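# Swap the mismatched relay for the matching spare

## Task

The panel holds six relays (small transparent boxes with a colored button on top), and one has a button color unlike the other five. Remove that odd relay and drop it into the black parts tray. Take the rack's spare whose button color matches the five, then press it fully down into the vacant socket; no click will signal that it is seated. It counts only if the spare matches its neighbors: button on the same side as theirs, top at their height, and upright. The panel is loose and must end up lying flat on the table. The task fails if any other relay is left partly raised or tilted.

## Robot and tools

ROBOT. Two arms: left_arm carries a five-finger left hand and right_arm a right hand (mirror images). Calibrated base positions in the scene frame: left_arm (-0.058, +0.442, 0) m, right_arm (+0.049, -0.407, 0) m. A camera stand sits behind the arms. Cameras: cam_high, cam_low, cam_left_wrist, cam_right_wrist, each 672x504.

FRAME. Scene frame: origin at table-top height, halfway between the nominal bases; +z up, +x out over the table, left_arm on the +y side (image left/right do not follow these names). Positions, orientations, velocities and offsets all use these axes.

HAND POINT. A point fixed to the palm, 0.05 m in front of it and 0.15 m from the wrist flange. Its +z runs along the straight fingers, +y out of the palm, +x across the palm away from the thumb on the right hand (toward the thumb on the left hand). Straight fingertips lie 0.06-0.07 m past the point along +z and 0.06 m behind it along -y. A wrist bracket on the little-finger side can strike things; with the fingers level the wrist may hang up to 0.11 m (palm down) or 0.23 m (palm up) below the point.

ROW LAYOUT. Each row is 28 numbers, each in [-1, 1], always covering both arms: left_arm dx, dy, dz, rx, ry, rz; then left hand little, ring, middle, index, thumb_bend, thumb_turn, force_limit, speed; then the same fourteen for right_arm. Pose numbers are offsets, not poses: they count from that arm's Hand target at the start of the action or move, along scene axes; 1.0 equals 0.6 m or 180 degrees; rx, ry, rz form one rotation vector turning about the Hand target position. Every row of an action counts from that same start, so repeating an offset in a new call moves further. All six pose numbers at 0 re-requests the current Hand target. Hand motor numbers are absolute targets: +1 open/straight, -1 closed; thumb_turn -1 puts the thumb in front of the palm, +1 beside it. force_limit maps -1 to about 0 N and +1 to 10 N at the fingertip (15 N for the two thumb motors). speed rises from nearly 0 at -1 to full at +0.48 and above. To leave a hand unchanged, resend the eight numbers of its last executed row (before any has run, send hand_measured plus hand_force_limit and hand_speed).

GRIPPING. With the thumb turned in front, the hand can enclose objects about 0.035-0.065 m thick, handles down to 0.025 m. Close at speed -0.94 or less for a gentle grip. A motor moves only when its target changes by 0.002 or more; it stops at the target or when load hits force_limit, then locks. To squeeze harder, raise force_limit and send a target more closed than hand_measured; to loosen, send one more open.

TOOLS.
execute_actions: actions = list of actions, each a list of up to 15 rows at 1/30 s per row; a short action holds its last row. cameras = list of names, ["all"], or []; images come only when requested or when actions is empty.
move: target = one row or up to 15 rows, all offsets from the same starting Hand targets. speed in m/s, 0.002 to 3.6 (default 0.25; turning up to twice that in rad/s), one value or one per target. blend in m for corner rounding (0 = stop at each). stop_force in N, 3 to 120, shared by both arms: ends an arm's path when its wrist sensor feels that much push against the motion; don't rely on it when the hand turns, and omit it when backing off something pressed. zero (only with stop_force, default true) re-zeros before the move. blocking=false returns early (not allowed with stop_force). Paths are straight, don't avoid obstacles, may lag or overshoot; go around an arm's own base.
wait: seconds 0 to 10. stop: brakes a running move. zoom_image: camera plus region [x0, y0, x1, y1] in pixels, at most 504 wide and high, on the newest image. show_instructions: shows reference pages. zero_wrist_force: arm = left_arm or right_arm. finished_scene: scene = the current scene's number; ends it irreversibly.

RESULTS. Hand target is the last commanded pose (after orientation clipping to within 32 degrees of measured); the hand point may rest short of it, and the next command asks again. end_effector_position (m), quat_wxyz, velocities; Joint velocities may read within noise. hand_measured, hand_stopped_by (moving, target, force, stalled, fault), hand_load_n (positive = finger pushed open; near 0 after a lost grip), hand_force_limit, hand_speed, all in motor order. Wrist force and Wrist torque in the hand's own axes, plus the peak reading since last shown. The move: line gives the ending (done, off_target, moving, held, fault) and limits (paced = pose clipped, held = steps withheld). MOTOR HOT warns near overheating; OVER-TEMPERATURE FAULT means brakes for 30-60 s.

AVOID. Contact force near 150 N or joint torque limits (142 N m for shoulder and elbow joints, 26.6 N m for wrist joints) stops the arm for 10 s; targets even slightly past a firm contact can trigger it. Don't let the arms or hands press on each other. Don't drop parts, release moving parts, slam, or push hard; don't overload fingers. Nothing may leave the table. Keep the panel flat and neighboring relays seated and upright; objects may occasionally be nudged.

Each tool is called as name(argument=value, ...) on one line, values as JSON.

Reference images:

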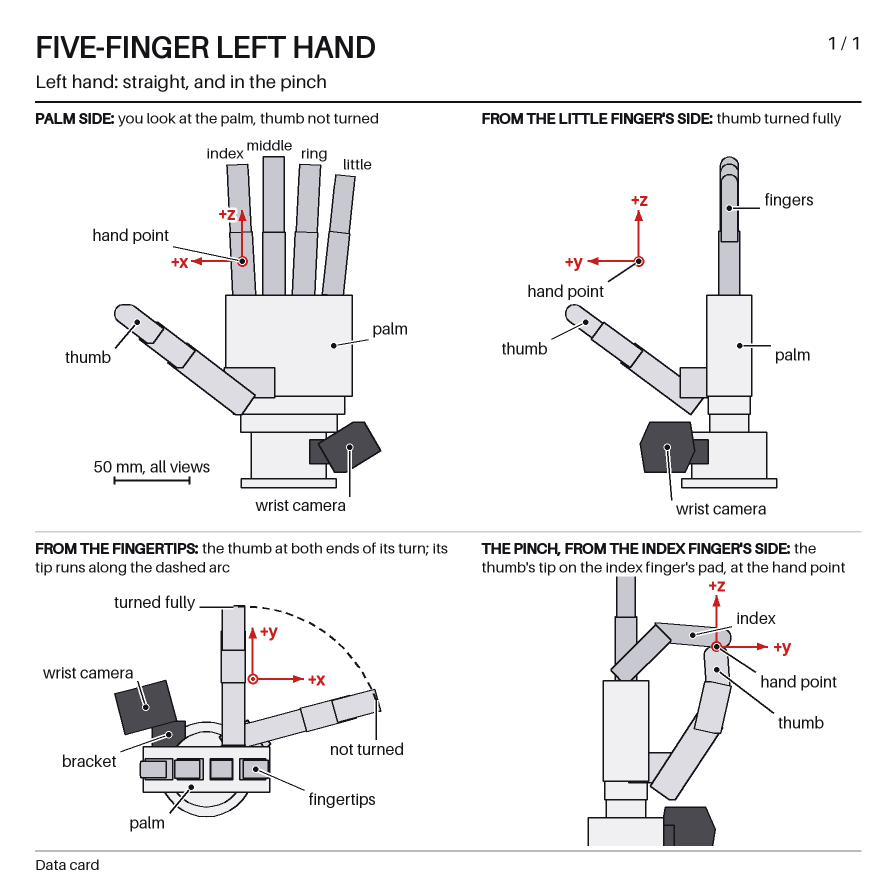

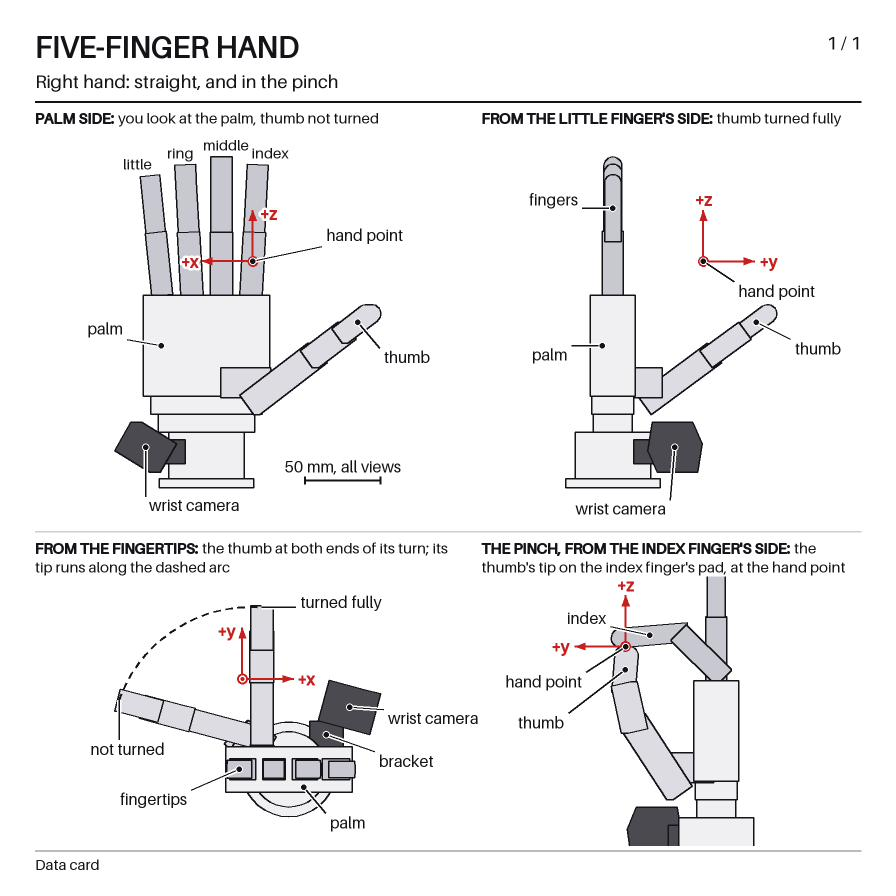

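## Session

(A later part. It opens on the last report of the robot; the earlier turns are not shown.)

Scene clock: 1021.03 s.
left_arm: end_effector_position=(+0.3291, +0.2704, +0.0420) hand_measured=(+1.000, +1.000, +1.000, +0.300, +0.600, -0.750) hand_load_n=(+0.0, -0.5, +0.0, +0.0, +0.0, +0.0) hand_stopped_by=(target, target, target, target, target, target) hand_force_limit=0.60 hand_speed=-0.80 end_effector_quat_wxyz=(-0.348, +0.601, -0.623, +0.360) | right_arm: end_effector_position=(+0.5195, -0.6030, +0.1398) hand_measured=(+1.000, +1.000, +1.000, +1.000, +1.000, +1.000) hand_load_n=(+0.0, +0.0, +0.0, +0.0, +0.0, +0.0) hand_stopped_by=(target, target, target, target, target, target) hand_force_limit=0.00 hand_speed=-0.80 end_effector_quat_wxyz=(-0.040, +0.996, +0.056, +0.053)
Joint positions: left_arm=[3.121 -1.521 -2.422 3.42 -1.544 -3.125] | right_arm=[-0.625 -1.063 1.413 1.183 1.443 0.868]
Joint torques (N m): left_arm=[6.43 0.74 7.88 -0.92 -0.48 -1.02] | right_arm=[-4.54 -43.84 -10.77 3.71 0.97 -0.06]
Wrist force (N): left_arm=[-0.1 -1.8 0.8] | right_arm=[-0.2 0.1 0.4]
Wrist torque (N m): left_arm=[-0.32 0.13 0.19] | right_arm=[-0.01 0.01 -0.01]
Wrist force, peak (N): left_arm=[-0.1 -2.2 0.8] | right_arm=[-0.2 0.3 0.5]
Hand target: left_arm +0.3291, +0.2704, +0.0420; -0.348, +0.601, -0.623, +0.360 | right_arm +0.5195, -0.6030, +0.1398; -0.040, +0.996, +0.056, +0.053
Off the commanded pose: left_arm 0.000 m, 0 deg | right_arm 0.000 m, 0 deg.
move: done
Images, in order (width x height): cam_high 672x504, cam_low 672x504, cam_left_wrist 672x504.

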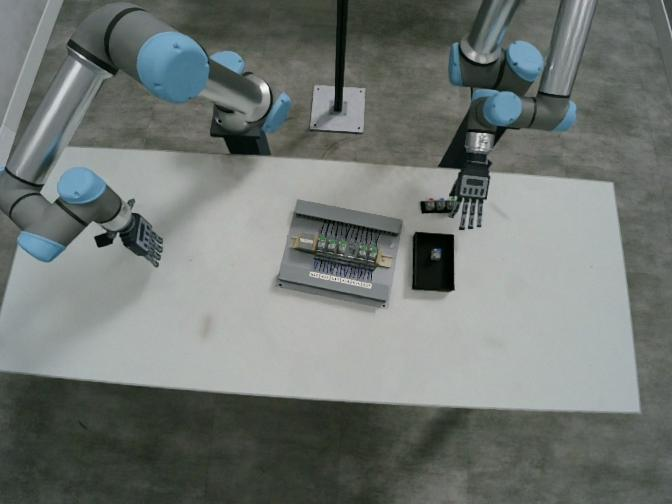

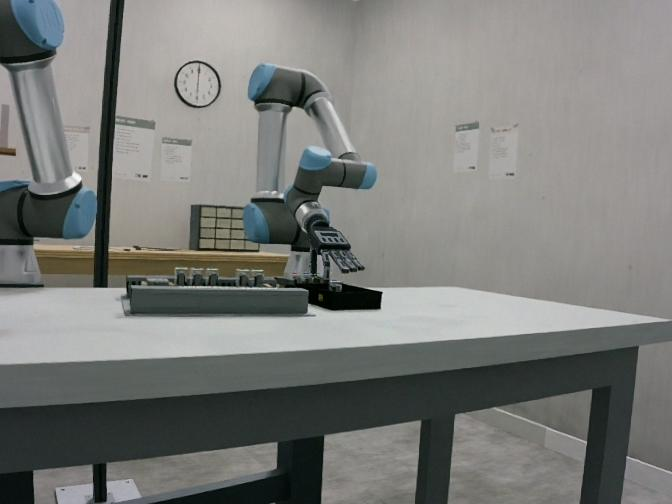

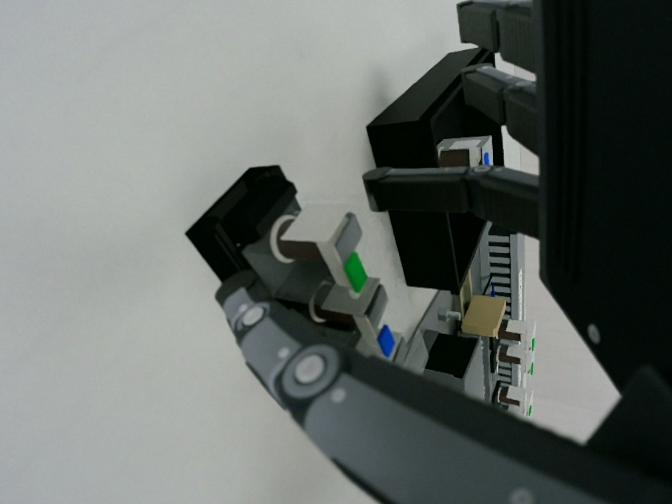

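move(target=[[0,0,0.05,0,0,0,1,1,1,0.3,0.6,-0.85,0.6,-0.8,0,0,0,0,0,0,1,1,1,1,1,1,0,-0.8],[-0.0122,-0.002,0.05,0,0,0.0389,1,1,1,0.3,0.6,-0.85,0.6,-0.8,0,0,0,0,0,0,1,1,1,1,1,1,0,-0.8]], speed=0.06, cameras=["cam_left_wrist", "cam_low", "cam_high"])

zoom_image(camera="cam_left_wrist", region=[150, 100, 450, 350])

zoom_image(camera="cam_high", region=[410, 170, 490, 240])

Scene clock: 1061.40 s.
left_arm: end_effector_position=(+0.3218, +0.2692, +0.0720) hand_measured=(+1.000, +1.000, +1.000, +0.300, +0.600, -0.850) hand_load_n=(+0.0, +0.0, +0.0, +0.0, +0.0, +0.0) hand_stopped_by=(target, target, target, target, target, target) hand_force_limit=0.60 hand_speed=-0.80 end_effector_quat_wxyz=(-0.369, +0.638, -0.585, +0.338) | right_arm: end_effector_position=(+0.5195, -0.6030, +0.1398) hand_measured=(+1.000, +1.000, +1.000, +1.000, +1.000, +1.000) hand_load_n=(+0.0, +0.0, +0.0, +0.0, +0.0, +0.0) hand_stopped_by=(target, target, target, target, target, target) hand_force_limit=0.00 hand_speed=-0.80 end_effector_quat_wxyz=(-0.040, +0.996, +0.056, +0.053)
Joint positions: left_arm=[3.001 -1.472 -2.363 3.302 -1.754 -3.247] | right_arm=[-0.625 -1.063 1.413 1.183 1.443 0.868]
Joint torques (N m): left_arm=[-9.02 -1.11 21.24 -1.76 -1.75 -1.21] | right_arm=[-4.48 -43.78 -10.28 3.53 0.88 -0.05]
Wrist force (N): left_arm=[-0.2 -1.6 0.6] | right_arm=[-0.3 -0.2 0.3]
Wrist torque (N m): left_arm=[-0.28 0.13 0.19] | right_arm=[-0.04 0.03 -0.02]
Wrist force, peak (N): left_arm=[-0.3 -2.2 0.7] | right_arm=[-0.1 -0.1 0.6]
Hand target: left_arm +0.3218, +0.2692, +0.0720; -0.369, +0.638, -0.585, +0.338 | right_arm +0.5195, -0.6030, +0.1398; -0.040, +0.996, +0.056, +0.053
Off the commanded pose: left_arm 0.000 m, 0 deg | right_arm 0.000 m, 0 deg.
move: done
Images, in order (width x height): cam_high 672x504, cam_low 672x504, cam_left_wrist 672x504.

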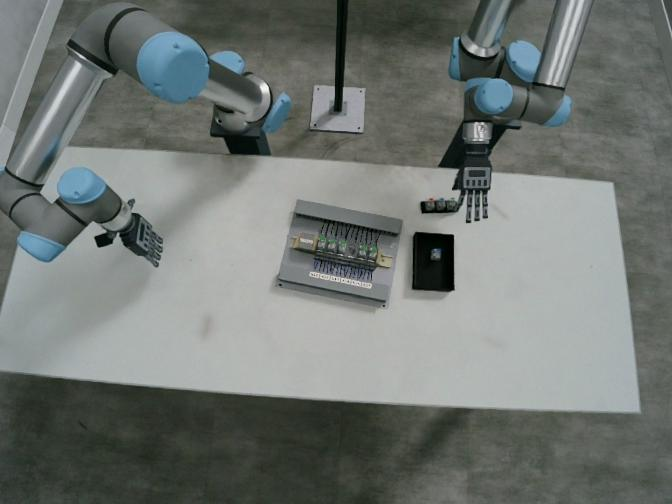

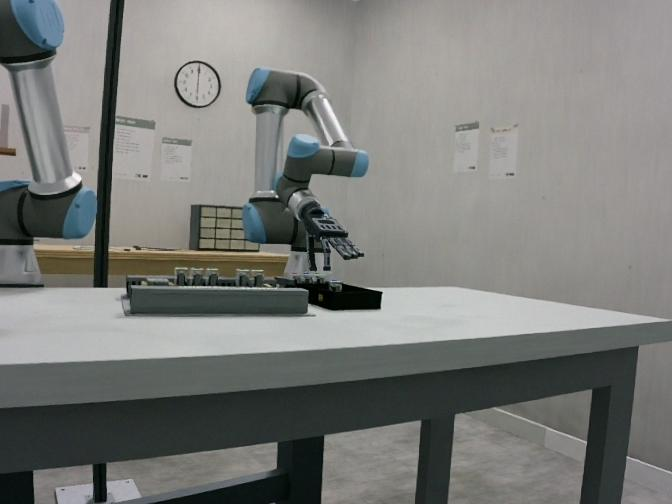

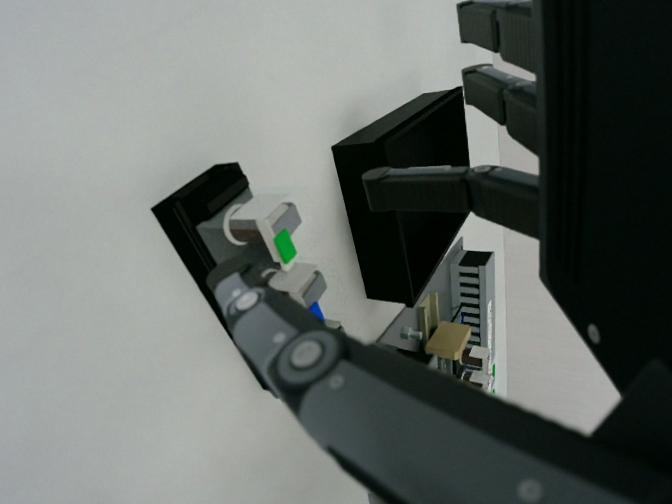

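Scaled by 1.680.

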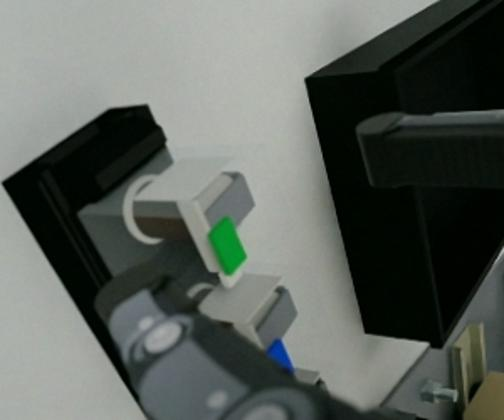

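Scaled by 6.300.

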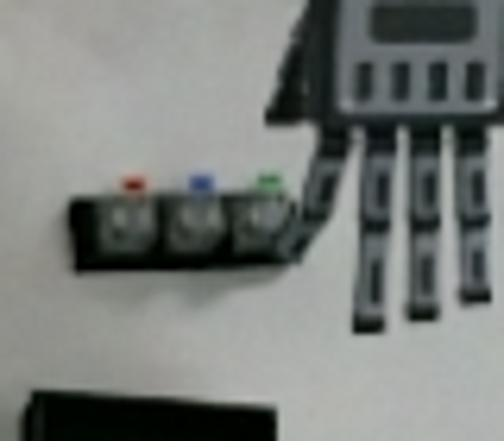

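move(target=[[0,0,0,0,0,0,1,1,1,0.2,0.45,-0.85,0.6,-0.5,0,0,0,0,0,0,1,1,1,1,1,1,0,-0.8],[0,-0.002,-0.05,0,0,0,1,1,1,0.2,0.45,-0.85,0.6,-0.5,0,0,0,0,0,0,1,1,1,1,1,1,0,-0.8]], speed=0.03, stop_force=4, cameras=["cam_left_wrist", "cam_low"])

zoom_image(camera="cam_left_wrist", region=[170, 100, 470, 350])

zoom_image(camera="cam_low", region=[270, 230, 380, 310])

Scene clock: 1074.23 s.
left_arm: end_effector_position=(+0.3218, +0.2680, +0.0420) hand_measured=(+1.000, +1.000, +1.000, +0.200, +0.450, -0.850) hand_load_n=(+0.0, +0.0, +0.0, +0.0, +0.0, +0.0) hand_stopped_by=(target, target, target, target, target, target) hand_force_limit=0.60 hand_speed=-0.50 end_effector_quat_wxyz=(-0.369, +0.638, -0.585, +0.338) | right_arm: end_effector_position=(+0.5195, -0.6030, +0.1398) hand_measured=(+1.000, +1.000, +1.000, +1.000, +1.000, +1.000) hand_load_n=(+0.0, +0.0, +0.0, +0.0, -0.5, +0.0) hand_stopped_by=(target, target, target, target, target, target) hand_force_limit=0.00 hand_speed=-0.80 end_effector_quat_wxyz=(-0.040, +0.996, +0.056, +0.053)
Joint positions: left_arm=[2.995 -1.544 -2.402 3.413 -1.759 -3.25] | right_arm=[-0.625 -1.063 1.413 1.183 1.443 0.868]
Joint torques (N m): left_arm=[-9.83 0.39 6.6 1.65 -1.82 -1.54] | right_arm=[-4.86 -43.62 -10.52 3.65 0.84 -0.07]
Wrist force (N): left_arm=[-0.2 -2.0 0.6] | right_arm=[-0.1 0.0 0.0]
Wrist torque (N m): left_arm=[-0.33 0.13 0.18] | right_arm=[0.00 0.01 0.00]
Wrist force, peak (N): left_arm=[-0.2 -2.0 0.6] | right_arm=[0.0 0.1 0.6]
Hand target: left_arm +0.3218, +0.2680, +0.0420; -0.369, +0.638, -0.585, +0.338 | right_arm +0.5195, -0.6030, +0.1398; -0.040, +0.996, +0.056, +0.053
Off the commanded pose: left_arm 0.000 m, 0 deg | right_arm 0.000 m, 0 deg.
move: done
Images, in order (width x height): cam_low 672x504, cam_left_wrist 672x504.

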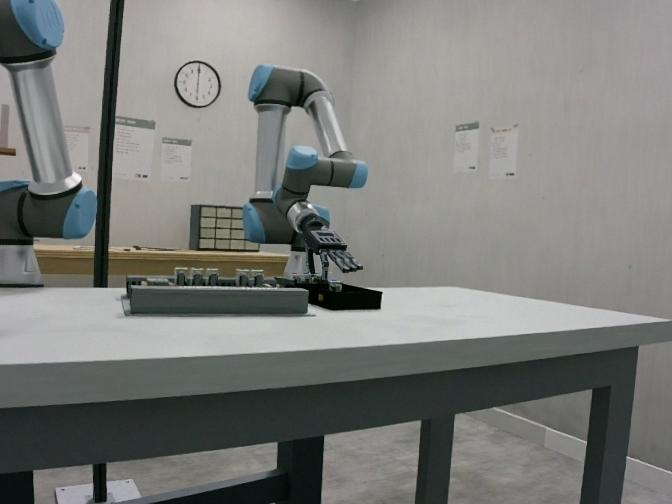

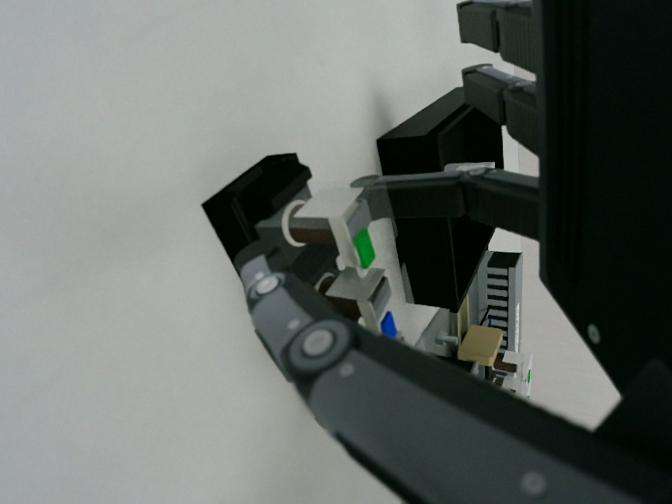

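Scaled by 1.680.

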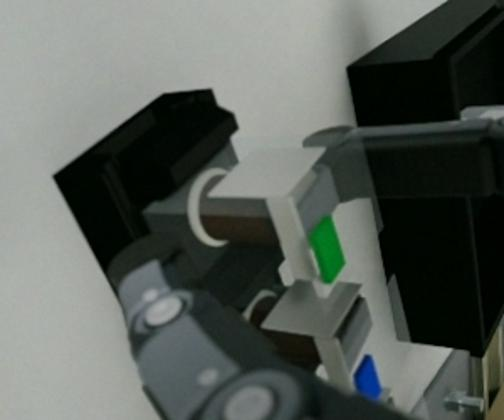

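Scaled by 4.582.

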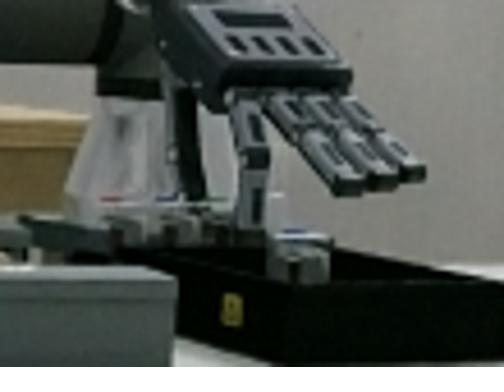

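move(target=[0.0003,-0.0042,0,0,0,0,1,1,1,0.14,0.33,-0.85,-0.5,-0.8,0,0,0,0,0,0,1,1,1,1,1,1,0,-0.8], speed=0.02, cameras=["cam_left_wrist"])

zoom_image(camera="cam_left_wrist", region=[200, 140, 440, 340])

Scene clock: 1080.90 s.
left_arm: end_effector_position=(+0.3220, +0.2655, +0.0420) hand_measured=(+1.000, +1.000, +1.000, +0.140, +0.330, -0.850) hand_load_n=(+0.0, -0.5, +0.0, +0.5, +0.0, +0.0) hand_stopped_by=(target, target, target, target, target, target) hand_force_limit=-0.50 hand_speed=-0.80 end_effector_quat_wxyz=(-0.369, +0.638, -0.585, +0.338) | right_arm: end_effector_position=(+0.5195, -0.6030, +0.1398) hand_measured=(+1.000, +1.000, +1.000, +1.000, +1.000, +1.000) hand_load_n=(+0.0, +0.0, +0.0, +0.0, +0.0, +0.0) hand_stopped_by=(target, target, target, target, target, target) hand_force_limit=0.00 hand_speed=-0.80 end_effector_quat_wxyz=(-0.040, +0.996, +0.056, +0.053)
Joint positions: left_arm=[2.984 -1.549 -2.397 3.412 -1.769 -3.256] | right_arm=[-0.625 -1.063 1.413 1.183 1.443 0.868]
Joint torques (N m): left_arm=[-8.97 1.71 19.47 -1.76 -1.9 -1.35] | right_arm=[-4.58 -43.93 -10.63 3.58 0.9 -0.06]
Wrist force (N): left_arm=[-0.1 -1.6 0.5] | right_arm=[-0.1 0.0 0.3]
Wrist torque (N m): left_arm=[-0.26 0.11 0.18] | right_arm=[-0.01 0.00 0.00]
Wrist force, peak (N): left_arm=[0.1 -1.8 1.0] | right_arm=[0.1 -0.1 0.5]
Hand target: left_arm +0.3220, +0.2654, +0.0420; -0.369, +0.638, -0.585, +0.338 | right_arm +0.5195, -0.6030, +0.1398; -0.040, +0.996, +0.056, +0.053
Off the commanded pose: left_arm 0.000 m, 0 deg | right_arm 0.000 m, 0 deg.
move: done
Images, in order (width x height): cam_left_wrist 672x504.

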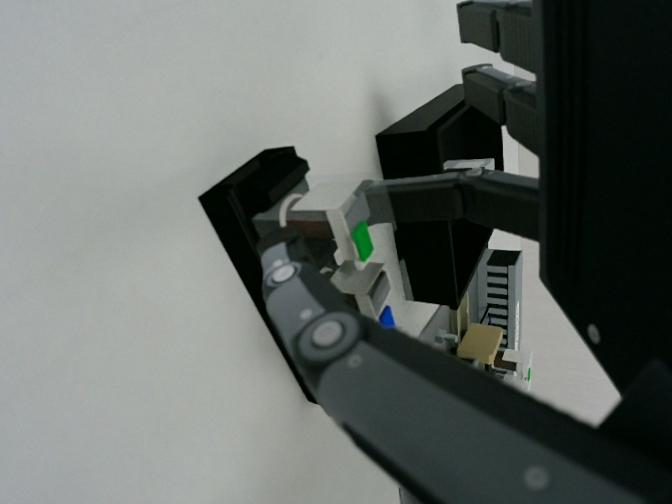

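Scaled by 2.100.

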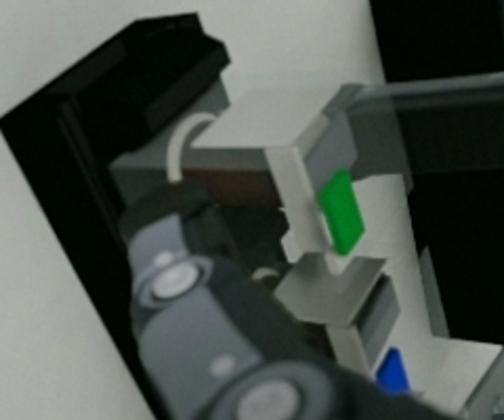

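move(target=[0,0,0,0,0,0,1,1,1,-0.2,0.1,-0.85,-0.4,-0.92,0,0,0,0,0,0,1,1,1,1,1,1,0,-0.8], speed=0.02, cameras=["cam_left_wrist"])

zoom_image(camera="cam_left_wrist", region=[200, 140, 440, 340])

Scene clock: 1084.53 s.
left_arm: end_effector_position=(+0.3220, +0.2654, +0.0420) hand_measured=(+1.000, +1.000, +1.000, +0.068, +0.288, -0.850) hand_load_n=(+0.0, +0.0, +0.0, +5.0, +4.5, -1.5) hand_stopped_by=(target, target, target, force, force, target) hand_force_limit=-0.40 hand_speed=-0.92 end_effector_quat_wxyz=(-0.369, +0.638, -0.585, +0.338) | right_arm: end_effector_position=(+0.5195, -0.6030, +0.1398) hand_measured=(+1.000, +1.000, +1.000, +1.000, +1.000, +1.000) hand_load_n=(+0.0, +0.0, +0.0, +0.0, +0.0, +0.0) hand_stopped_by=(target, target, target, target, target, target) hand_force_limit=0.00 hand_speed=-0.80 end_effector_quat_wxyz=(-0.040, +0.996, +0.056, +0.053)
Joint positions: left_arm=[2.984 -1.55 -2.397 3.412 -1.769 -3.256] | right_arm=[-0.625 -1.063 1.413 1.183 1.443 0.868]
Joint torques (N m): left_arm=[-9.86 0.71 18.72 -1.61 -1.8 -1.31] | right_arm=[-4.67 -43.31 -9.86 3.53 0.94 -0.09]
Wrist force (N): left_arm=[-0.1 -1.5 0.6] | right_arm=[0.0 -0.1 0.3]
Wrist torque (N m): left_arm=[-0.27 0.09 0.19] | right_arm=[-0.02 -0.02 0.00]
Wrist force, peak (N): left_arm=[0.0 -2.4 0.8] | right_arm=[-0.1 0.1 0.6]
Hand target: left_arm +0.3220, +0.2654, +0.0420; -0.369, +0.638, -0.585, +0.338 | right_arm +0.5195, -0.6030, +0.1398; -0.040, +0.996, +0.056, +0.053
Off the commanded pose: left_arm 0.000 m, 0 deg | right_arm 0.000 m, 0 deg.
move: done
Images, in order (width x height): cam_left_wrist 672x504.

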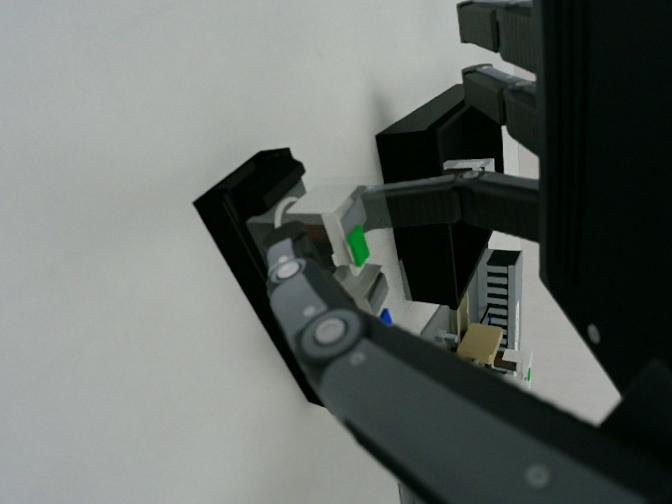

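Scaled by 2.100.

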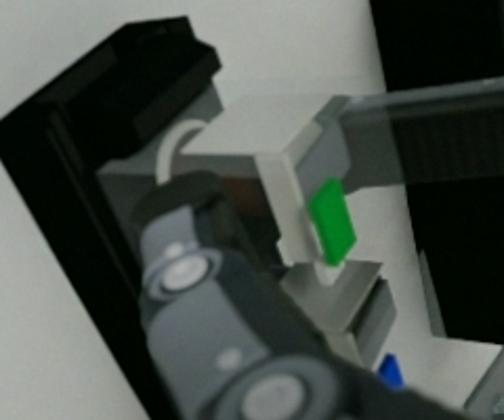

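move(target=[0,0,0,0,0,0,1,1,1,-0.4,-0.2,-0.85,0.6,-0.8,0,0,0,0,0,0,1,1,1,1,1,1,0,-0.8], speed=0.02)

move(target=[0,0,0.02,0,0,0,1,1,1,-0.4,-0.2,-0.85,0.6,-0.8,0,0,0,0,0,0,1,1,1,1,1,1,0,-0.8], speed=0.02, cameras=["cam_left_wrist", "cam_low"])

zoom_image(camera="cam_left_wrist", region=[200, 140, 440, 340])

zoom_image(camera="cam_low", region=[270, 230, 380, 310])

Scene clock: 1090.77 s.
left_arm: end_effector_position=(+0.3220, +0.2654, +0.0420) hand_measured=(+1.000, +1.000, +1.000, +0.054, +0.248, -0.850) hand_load_n=(-0.5, +0.0, +0.0, +15.0, +12.0, -4.0) hand_stopped_by=(target, target, target, force, force, target) hand_force_limit=0.60 hand_speed=-0.80 end_effector_quat_wxyz=(-0.369, +0.638, -0.585, +0.338) | right_arm: end_effector_position=(+0.5195, -0.6030, +0.1398) hand_measured=(+1.000, +1.000, +1.000, +1.000, +1.000, +1.000) hand_load_n=(+0.0, +0.0, +0.0, -0.5, +0.0, +0.0) hand_stopped_by=(target, target, target, target, target, target) hand_force_limit=0.00 hand_speed=-0.80 end_effector_quat_wxyz=(-0.040, +0.996, +0.056, +0.053)
Joint positions: left_arm=[2.984 -1.55 -2.397 3.412 -1.769 -3.256] | right_arm=[-0.625 -1.063 1.413 1.183 1.443 0.868]
Joint torques (N m): left_arm=[-9.73 2.9 13.01 -1.44 -1.49 -1.09] | right_arm=[-4.56 -43.01 -9.99 3.58 0.9 -0.06]
Wrist force (N): left_arm=[0.2 -1.4 0.7] | right_arm=[-0.2 0.0 0.2]
Wrist torque (N m): left_arm=[-0.25 0.08 0.19] | right_arm=[-0.01 0.02 0.00]
Wrist force, peak (N): left_arm=[-0.1 -1.9 0.8] | right_arm=[0.1 -0.1 0.6]
Hand target: left_arm +0.3220, +0.2654, +0.0420; -0.369, +0.638, -0.585, +0.338 | right_arm +0.5195, -0.6030, +0.1398; -0.040, +0.996, +0.056, +0.053
Off the commanded pose: left_arm 0.000 m, 0 deg | right_arm 0.000 m, 0 deg.
move: done

Scene clock: 1091.77 s.
left_arm: end_effector_position=(+0.3220, +0.2654, +0.0539) hand_measured=(+1.000, +1.000, +1.000, +0.054, +0.248, -0.850) hand_load_n=(+0.0, +0.0, +0.0, +14.5, +12.5, -4.0) hand_stopped_by=(target, target, target, force, force, target) hand_force_limit=0.60 hand_speed=-0.80 end_effector_quat_wxyz=(-0.369, +0.638, -0.585, +0.338) | right_arm: end_effector_position=(+0.5195, -0.6030, +0.1398) hand_measured=(+1.000, +1.000, +1.000, +1.000, +1.000, +1.000) hand_load_n=(+0.0, +0.0, +0.0, +0.0, +0.0, +0.5) hand_stopped_by=(target, target, target, target, target, target) hand_force_limit=0.00 hand_speed=-0.80 end_effector_quat_wxyz=(-0.040, +0.996, +0.056, +0.053)
Joint positions: left_arm=[2.984 -1.521 -2.381 3.368 -1.769 -3.256] | right_arm=[-0.625 -1.063 1.413 1.183 1.443 0.868]
Joint torques (N m): left_arm=[-6.74 26.91 20.53 -1.74 -1.2 -1.17] | right_arm=[-4.69 -43.63 -10.62 3.48 0.96 -0.04]
Wrist force (N): left_arm=[0.0 -1.1 0.8] | right_arm=[0.1 0.1 0.3]
Wrist torque (N m): left_arm=[-0.25 0.09 0.18] | right_arm=[0.00 -0.03 0.01]
Wrist force, peak (N): left_arm=[0.2 -1.5 1.0] | right_arm=[-0.2 -0.2 0.5]
Hand target: left_arm +0.3220, +0.2654, +0.0540; -0.369, +0.638, -0.585, +0.338 | right_arm +0.5195, -0.6030, +0.1398; -0.040, +0.996, +0.056, +0.053
Off the commanded pose: left_arm 0.000 m, 0 deg | right_arm 0.000 m, 0 deg.
move: done
Images, in order (width x height): cam_low 672x504, cam_left_wrist 672x504.

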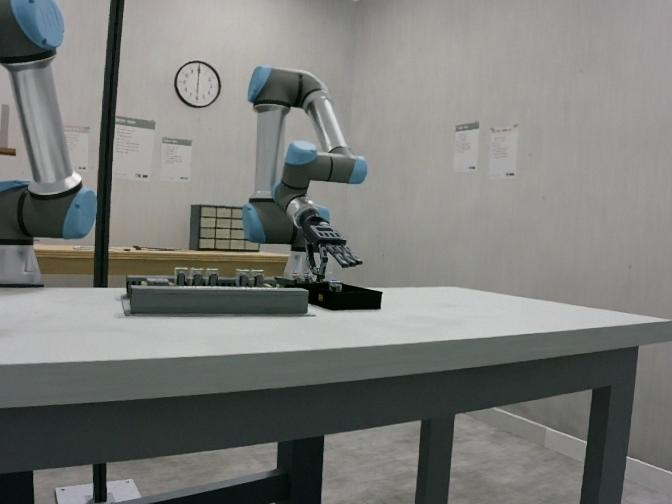

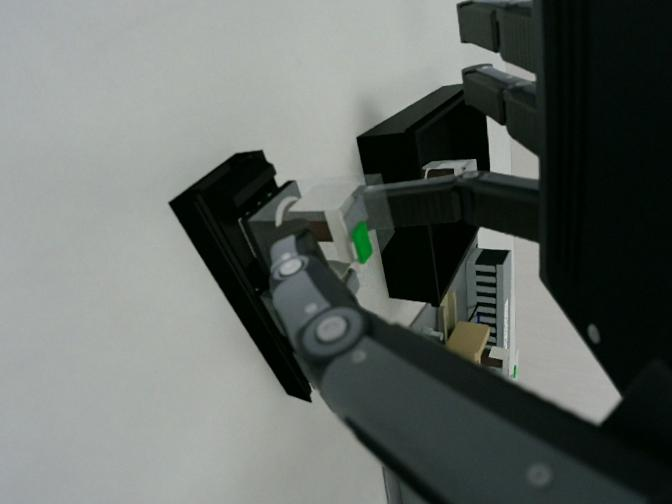

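Scaled by 2.100.

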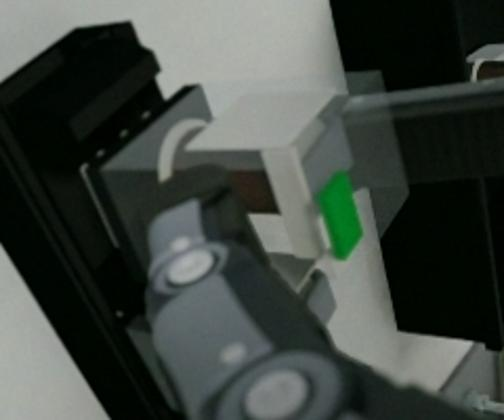

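Scaled by 4.582.

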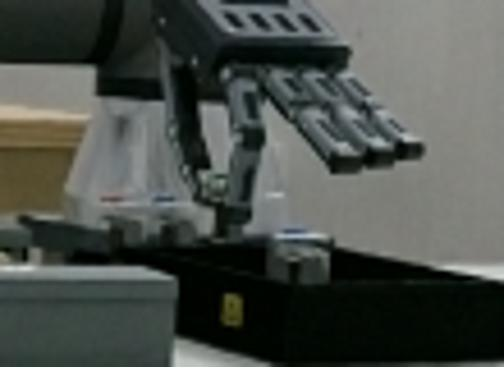

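move(target=[[0,0,0.16,0,0,0,1,1,1,-0.4,-0.2,-0.85,0.6,-0.8,0,0,0,0,0,0,1,1,1,1,1,1,0,-0.8],[0.2875,-0.4717,0.16,0,0,-0.0778,1,1,1,-0.4,-0.2,-0.85,0.6,-0.8,0,0,0,0,0,0,1,1,1,1,1,1,0,-0.8],[0.2875,-0.4717,0.11,0,0,-0.0778,1,1,1,-0.4,-0.2,-0.85,0.6,-0.8,0,0,0,0,0,0,1,1,1,1,1,1,0,-0.8]], speed=[0.1,0.2,0.08], cameras=["cam_left_wrist", "cam_low", "cam_high"])

zoom_image(camera="cam_left_wrist", region=[150, 100, 450, 350])

zoom_image(camera="cam_low", region=[170, 220, 290, 310])

Scene clock: 1114.77 s.
left_arm: end_effector_position=(+0.4945, -0.0176, +0.1201) hand_measured=(+1.000, +1.000, +1.000, +0.054, +0.248, -0.850) hand_load_n=(+0.0, +0.0, +0.0, +14.5, +12.5, -3.5) hand_stopped_by=(target, target, target, force, force, target) hand_force_limit=0.60 hand_speed=-0.80 end_effector_quat_wxyz=(+0.325, -0.562, +0.659, -0.380) | right_arm: end_effector_position=(+0.5195, -0.6030, +0.1398) hand_measured=(+1.000, +1.000, +1.000, +1.000, +1.000, +1.000) hand_load_n=(+0.0, +0.0, +0.0, +0.0, +0.0, +0.0) hand_stopped_by=(target, target, target, target, target, target) hand_force_limit=0.00 hand_speed=-0.80 end_effector_quat_wxyz=(-0.040, +0.996, +0.056, +0.053)
Joint positions: left_arm=[2.552 -2.112 -1.409 2.959 -1.93 -3.358] | right_arm=[-0.625 -1.063 1.413 1.183 1.443 0.868]
Joint torques (N m): left_arm=[-9.19 27.87 11.69 1.82 -0.58 0.58] | right_arm=[-4.45 -43.7 -9.74 3.5 0.89 0.02]
Wrist force (N): left_arm=[-0.4 -1.4 0.9] | right_arm=[-0.1 0.3 0.3]
Wrist torque (N m): left_arm=[-0.29 0.16 0.03] | right_arm=[0.03 0.01 0.00]
Wrist force, peak (N): left_arm=[0.6 -1.7 1.5] | right_arm=[-0.1 0.3 0.6]
Hand target: left_arm +0.4945, -0.0176, +0.1200; +0.325, -0.562, +0.659, -0.380 | right_arm +0.5195, -0.6030, +0.1398; -0.040, +0.996, +0.056, +0.053
Off the commanded pose: left_arm 0.000 m, 0 deg | right_arm 0.000 m, 0 deg.
move: done
Images, in order (width x height): cam_high 672x504, cam_low 672x504, cam_left_wrist 672x504.

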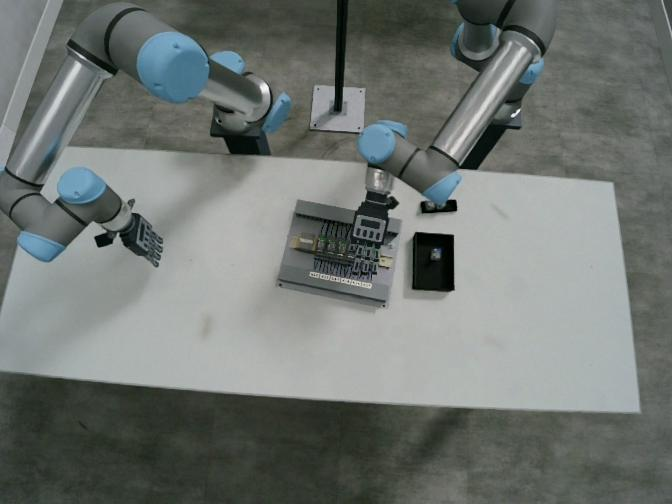

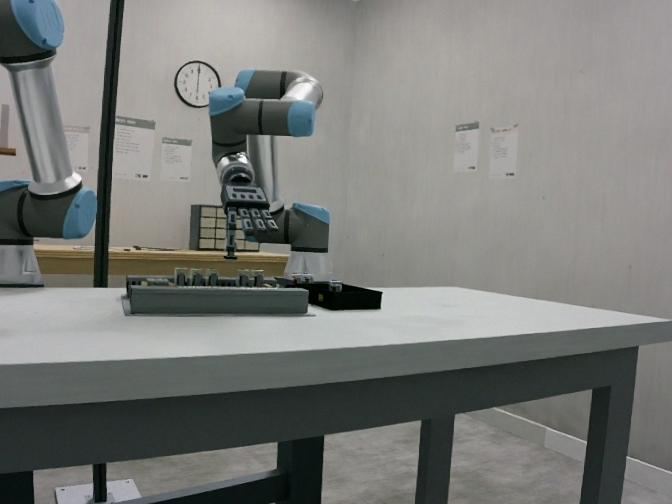

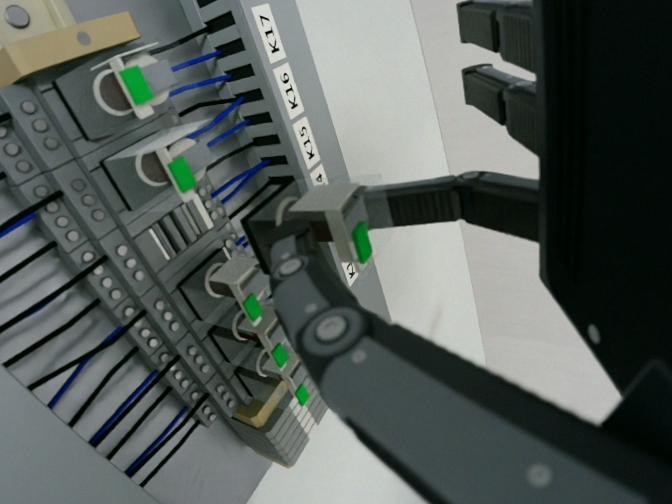

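Scaled by 1.680.

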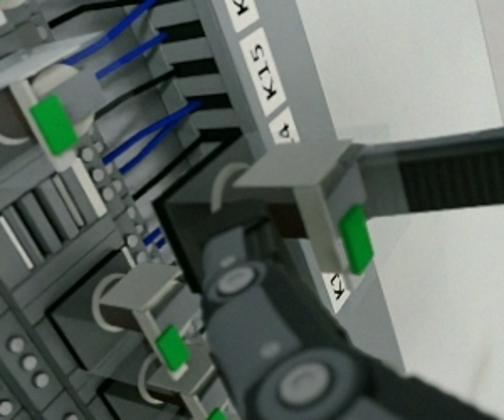

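Scaled by 4.200.

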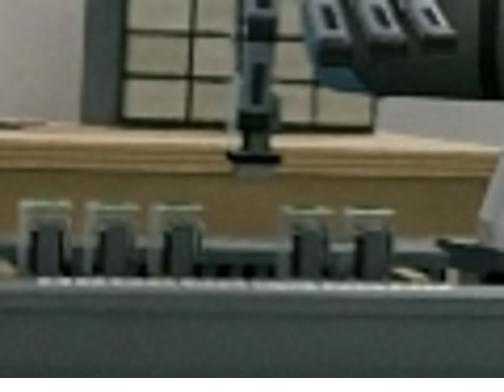

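move(target=[-0.001,-0.0066,-0.055,0,0,0,1,1,1,-0.4,-0.2,-0.85,0.6,-0.8,0,0,0,0,0,0,1,1,1,1,1,1,0,-0.8], speed=0.05, stop_force=5, cameras=["cam_left_wrist", "cam_low", "cam_high"])

zoom_image(camera="cam_left_wrist", region=[200, 100, 440, 350])

zoom_image(camera="cam_low", region=[195, 235, 265, 295])

zoom_image(camera="cam_high", region=[310, 200, 410, 300])

Scene clock: 1145.70 s.
left_arm: end_effector_position=(+0.4939, -0.0215, +0.0870) hand_measured=(+1.000, +1.000, +1.000, +0.054, +0.248, -0.850) hand_load_n=(-0.5, +0.0, +0.0, +14.5, +12.5, -4.0) hand_stopped_by=(target, target, target, force, force, target) hand_force_limit=0.60 hand_speed=-0.80 end_effector_quat_wxyz=(+0.325, -0.562, +0.659, -0.380) | right_arm: end_effector_position=(+0.5195, -0.6030, +0.1398) hand_measured=(+1.000, +1.000, +1.000, +1.000, +1.000, +1.000) hand_load_n=(+0.0, +0.0, +0.0, +0.0, +0.0, +0.0) hand_stopped_by=(target, target, target, target, target, target) hand_force_limit=0.00 hand_speed=-0.80 end_effector_quat_wxyz=(-0.040, +0.996, +0.056, +0.053)
Joint positions: left_arm=[2.545 -2.149 -1.44 3.027 -1.935 -3.361] | right_arm=[-0.625 -1.063 1.413 1.183 1.443 0.868]
Joint torques (N m): left_arm=[-9.86 29.69 10.84 1.68 -1.96 -1.47] | right_arm=[-4.81 -43.32 -10.44 3.54 0.93 -0.01]
Wrist force (N): left_arm=[-0.2 -1.3 0.9] | right_arm=[0.0 0.3 0.6]
Wrist torque (N m): left_arm=[-0.27 0.13 0.18] | right_arm=[0.01 -0.01 0.01]
Wrist force, peak (N): left_arm=[-0.2 -1.7 0.9] | right_arm=[-0.1 0.0 0.6]
Hand target: left_arm +0.4939, -0.0215, +0.0870; +0.325, -0.562, +0.659, -0.380 | right_arm +0.5195, -0.6030, +0.1398; -0.040, +0.996, +0.056, +0.053
Off the commanded pose: left_arm 0.000 m, 0 deg | right_arm 0.000 m, 0 deg.
move: done
Images, in order (width x height): cam_high 672x504, cam_low 672x504, cam_left_wrist 672x504.

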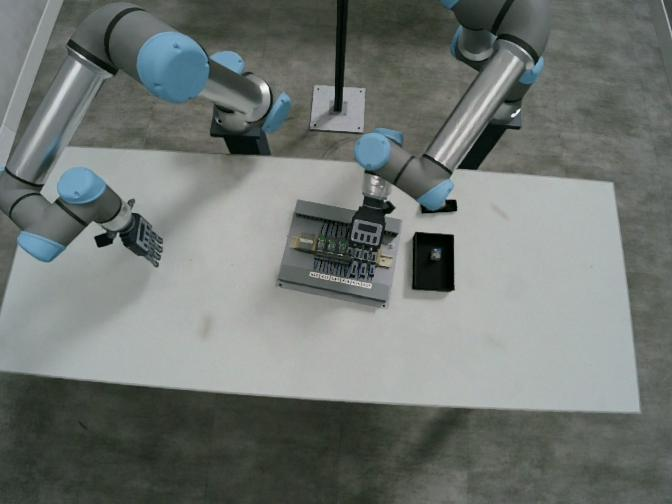

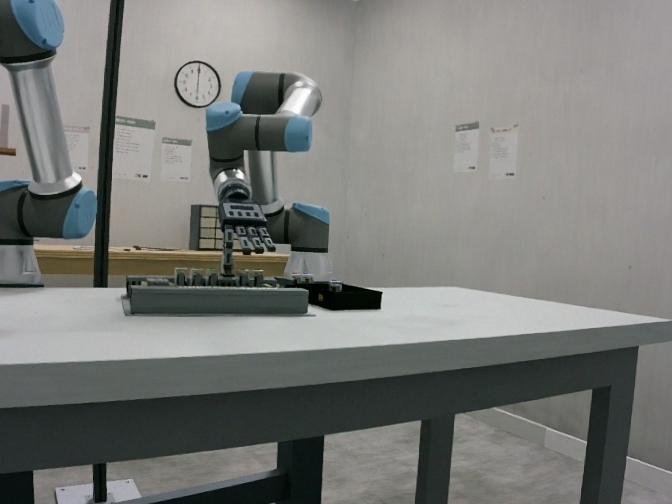

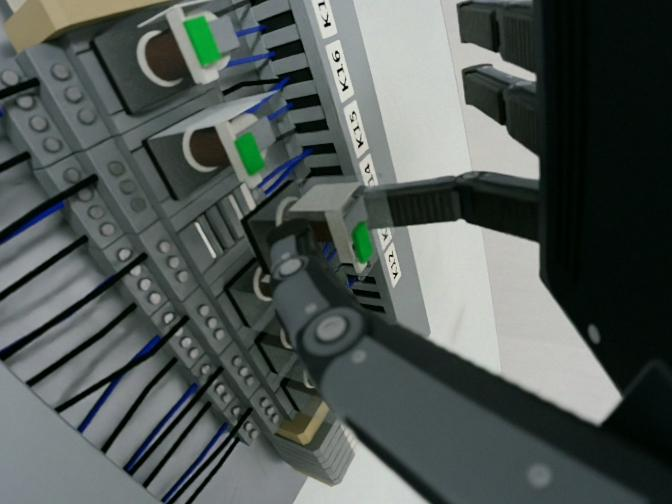

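Scaled by 2.016.

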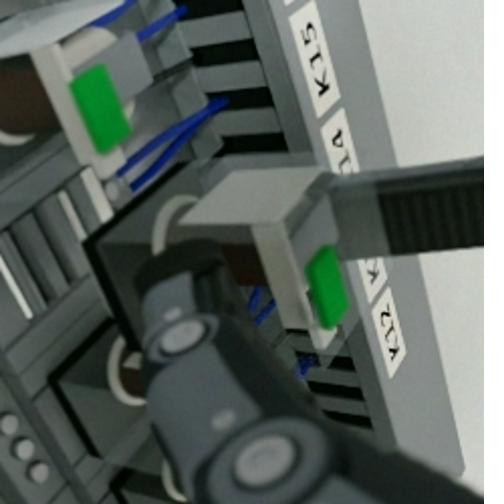

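Scaled by 7.200.

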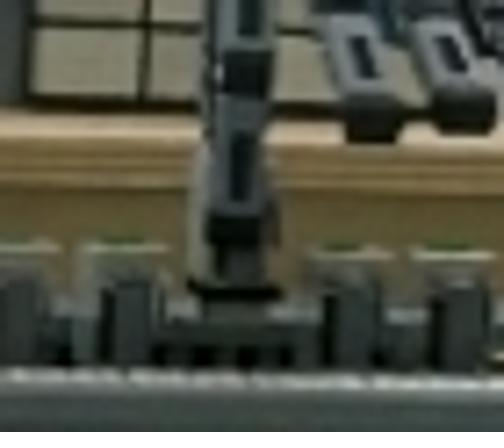

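Scaled by 5.040.

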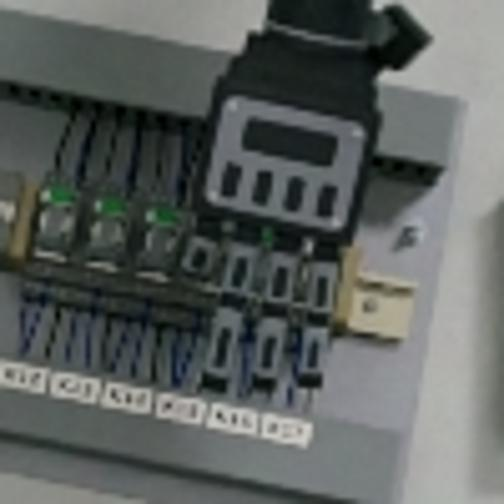

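zoom_image(camera="cam_low", region=[205, 255, 255, 295])

zoom_image(camera="cam_left_wrist", region=[180, 60, 400, 300])

Scaled by 10.080.

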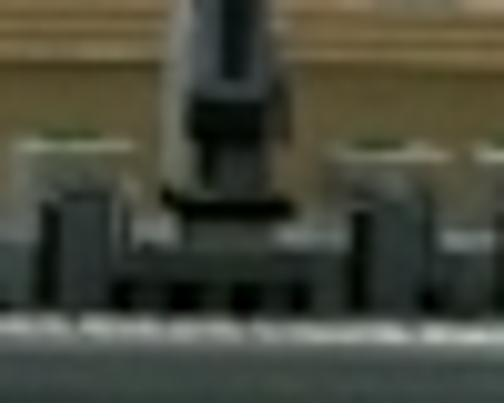

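Scaled by 2.100.

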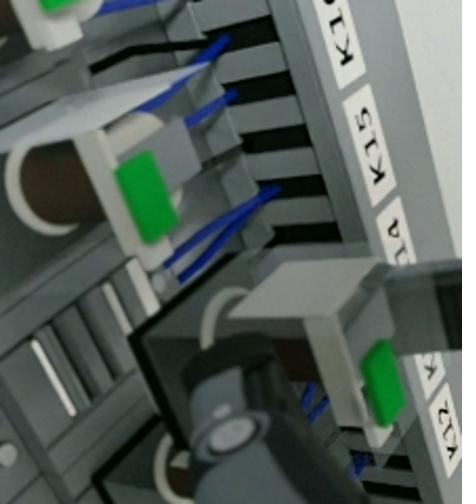

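move(target=[-0.0008,0.0001,-0.0167,0.0165,-0.0026,0,1,1,1,-0.4,-0.2,-0.85,0.6,-0.8,0,0,0,0,0,0,1,1,1,1,1,1,0,-0.8], speed=0.03, stop_force=4, cameras=["cam_left_wrist", "cam_low"])

zoom_image(camera="cam_left_wrist", region=[180, 60, 420, 300])

zoom_image(camera="cam_low", region=[205, 255, 255, 295])

Scene clock: 1173.07 s.
left_arm: end_effector_position=(+0.4934, -0.0215, +0.0770) hand_measured=(+1.000, +1.000, +1.000, +0.054, +0.248, -0.850) hand_load_n=(+0.0, +0.0, +0.0, +14.5, +12.5, -4.0) hand_stopped_by=(target, target, target, force, force, target) hand_force_limit=0.60 hand_speed=-0.80 end_effector_quat_wxyz=(+0.343, -0.552, +0.667, -0.365) | right_arm: end_effector_position=(+0.5195, -0.6030, +0.1398) hand_measured=(+1.000, +1.000, +1.000, +1.000, +1.000, +1.000) hand_load_n=(+0.0, +0.0, +0.0, +0.0, +0.0, +0.0) hand_stopped_by=(target, target, target, target, target, target) hand_force_limit=0.00 hand_speed=-0.80 end_effector_quat_wxyz=(-0.040, +0.996, +0.056, +0.053)
Joint positions: left_arm=[2.528 -2.173 -1.428 3.028 -1.975 -3.328] | right_arm=[-0.625 -1.063 1.413 1.183 1.443 0.868]
Joint torques (N m): left_arm=[-9.91 30.29 23.93 1.61 -2.16 1.3] | right_arm=[-5.03 -43.53 -9.91 3.56 1 -0.05]
Wrist force (N): left_arm=[-0.1 -1.3 0.7] | right_arm=[-0.2 0.2 0.1]
Wrist torque (N m): left_arm=[-0.26 0.13 -0.02] | right_arm=[0.01 0.02 0.00]
Wrist force, peak (N): left_arm=[-0.2 -1.6 1.0] | right_arm=[-0.6 0.1 0.5]
Hand target: left_arm +0.4934, -0.0215, +0.0770; +0.343, -0.552, +0.667, -0.365 | right_arm +0.5195, -0.6030, +0.1398; -0.040, +0.996, +0.056, +0.053
Off the commanded pose: left_arm 0.000 m, 0 deg | right_arm 0.000 m, 0 deg.
move: done
Images, in order (width x height): cam_low 672x504, cam_left_wrist 672x504.

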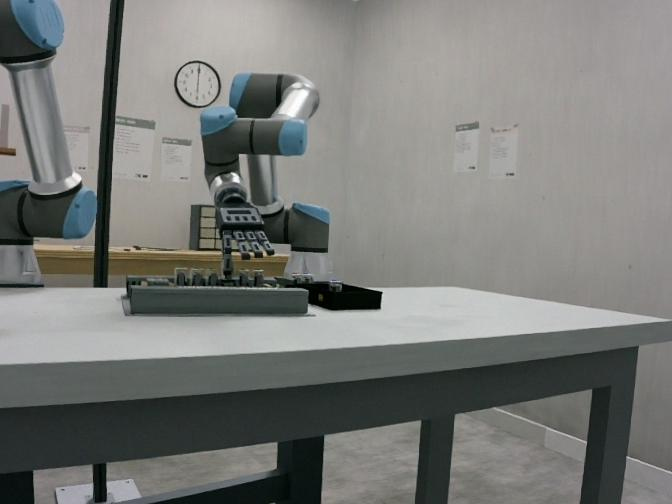

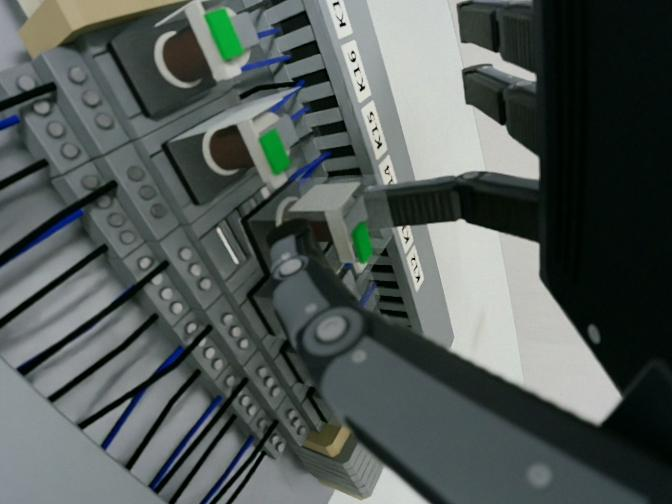

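Scaled by 2.100.

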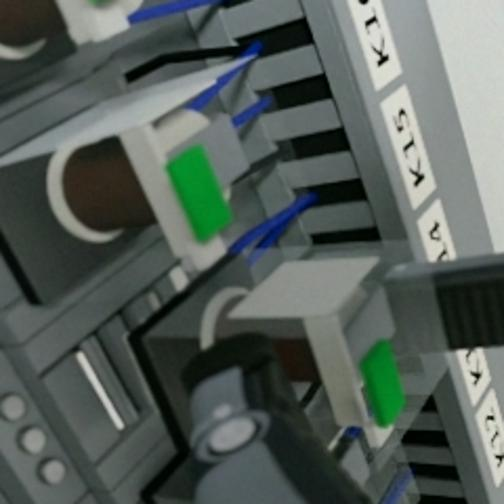

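Scaled by 10.080.

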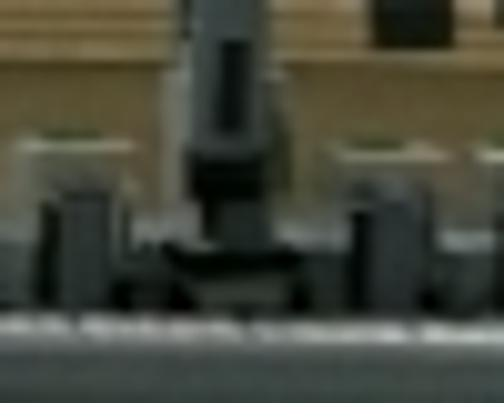

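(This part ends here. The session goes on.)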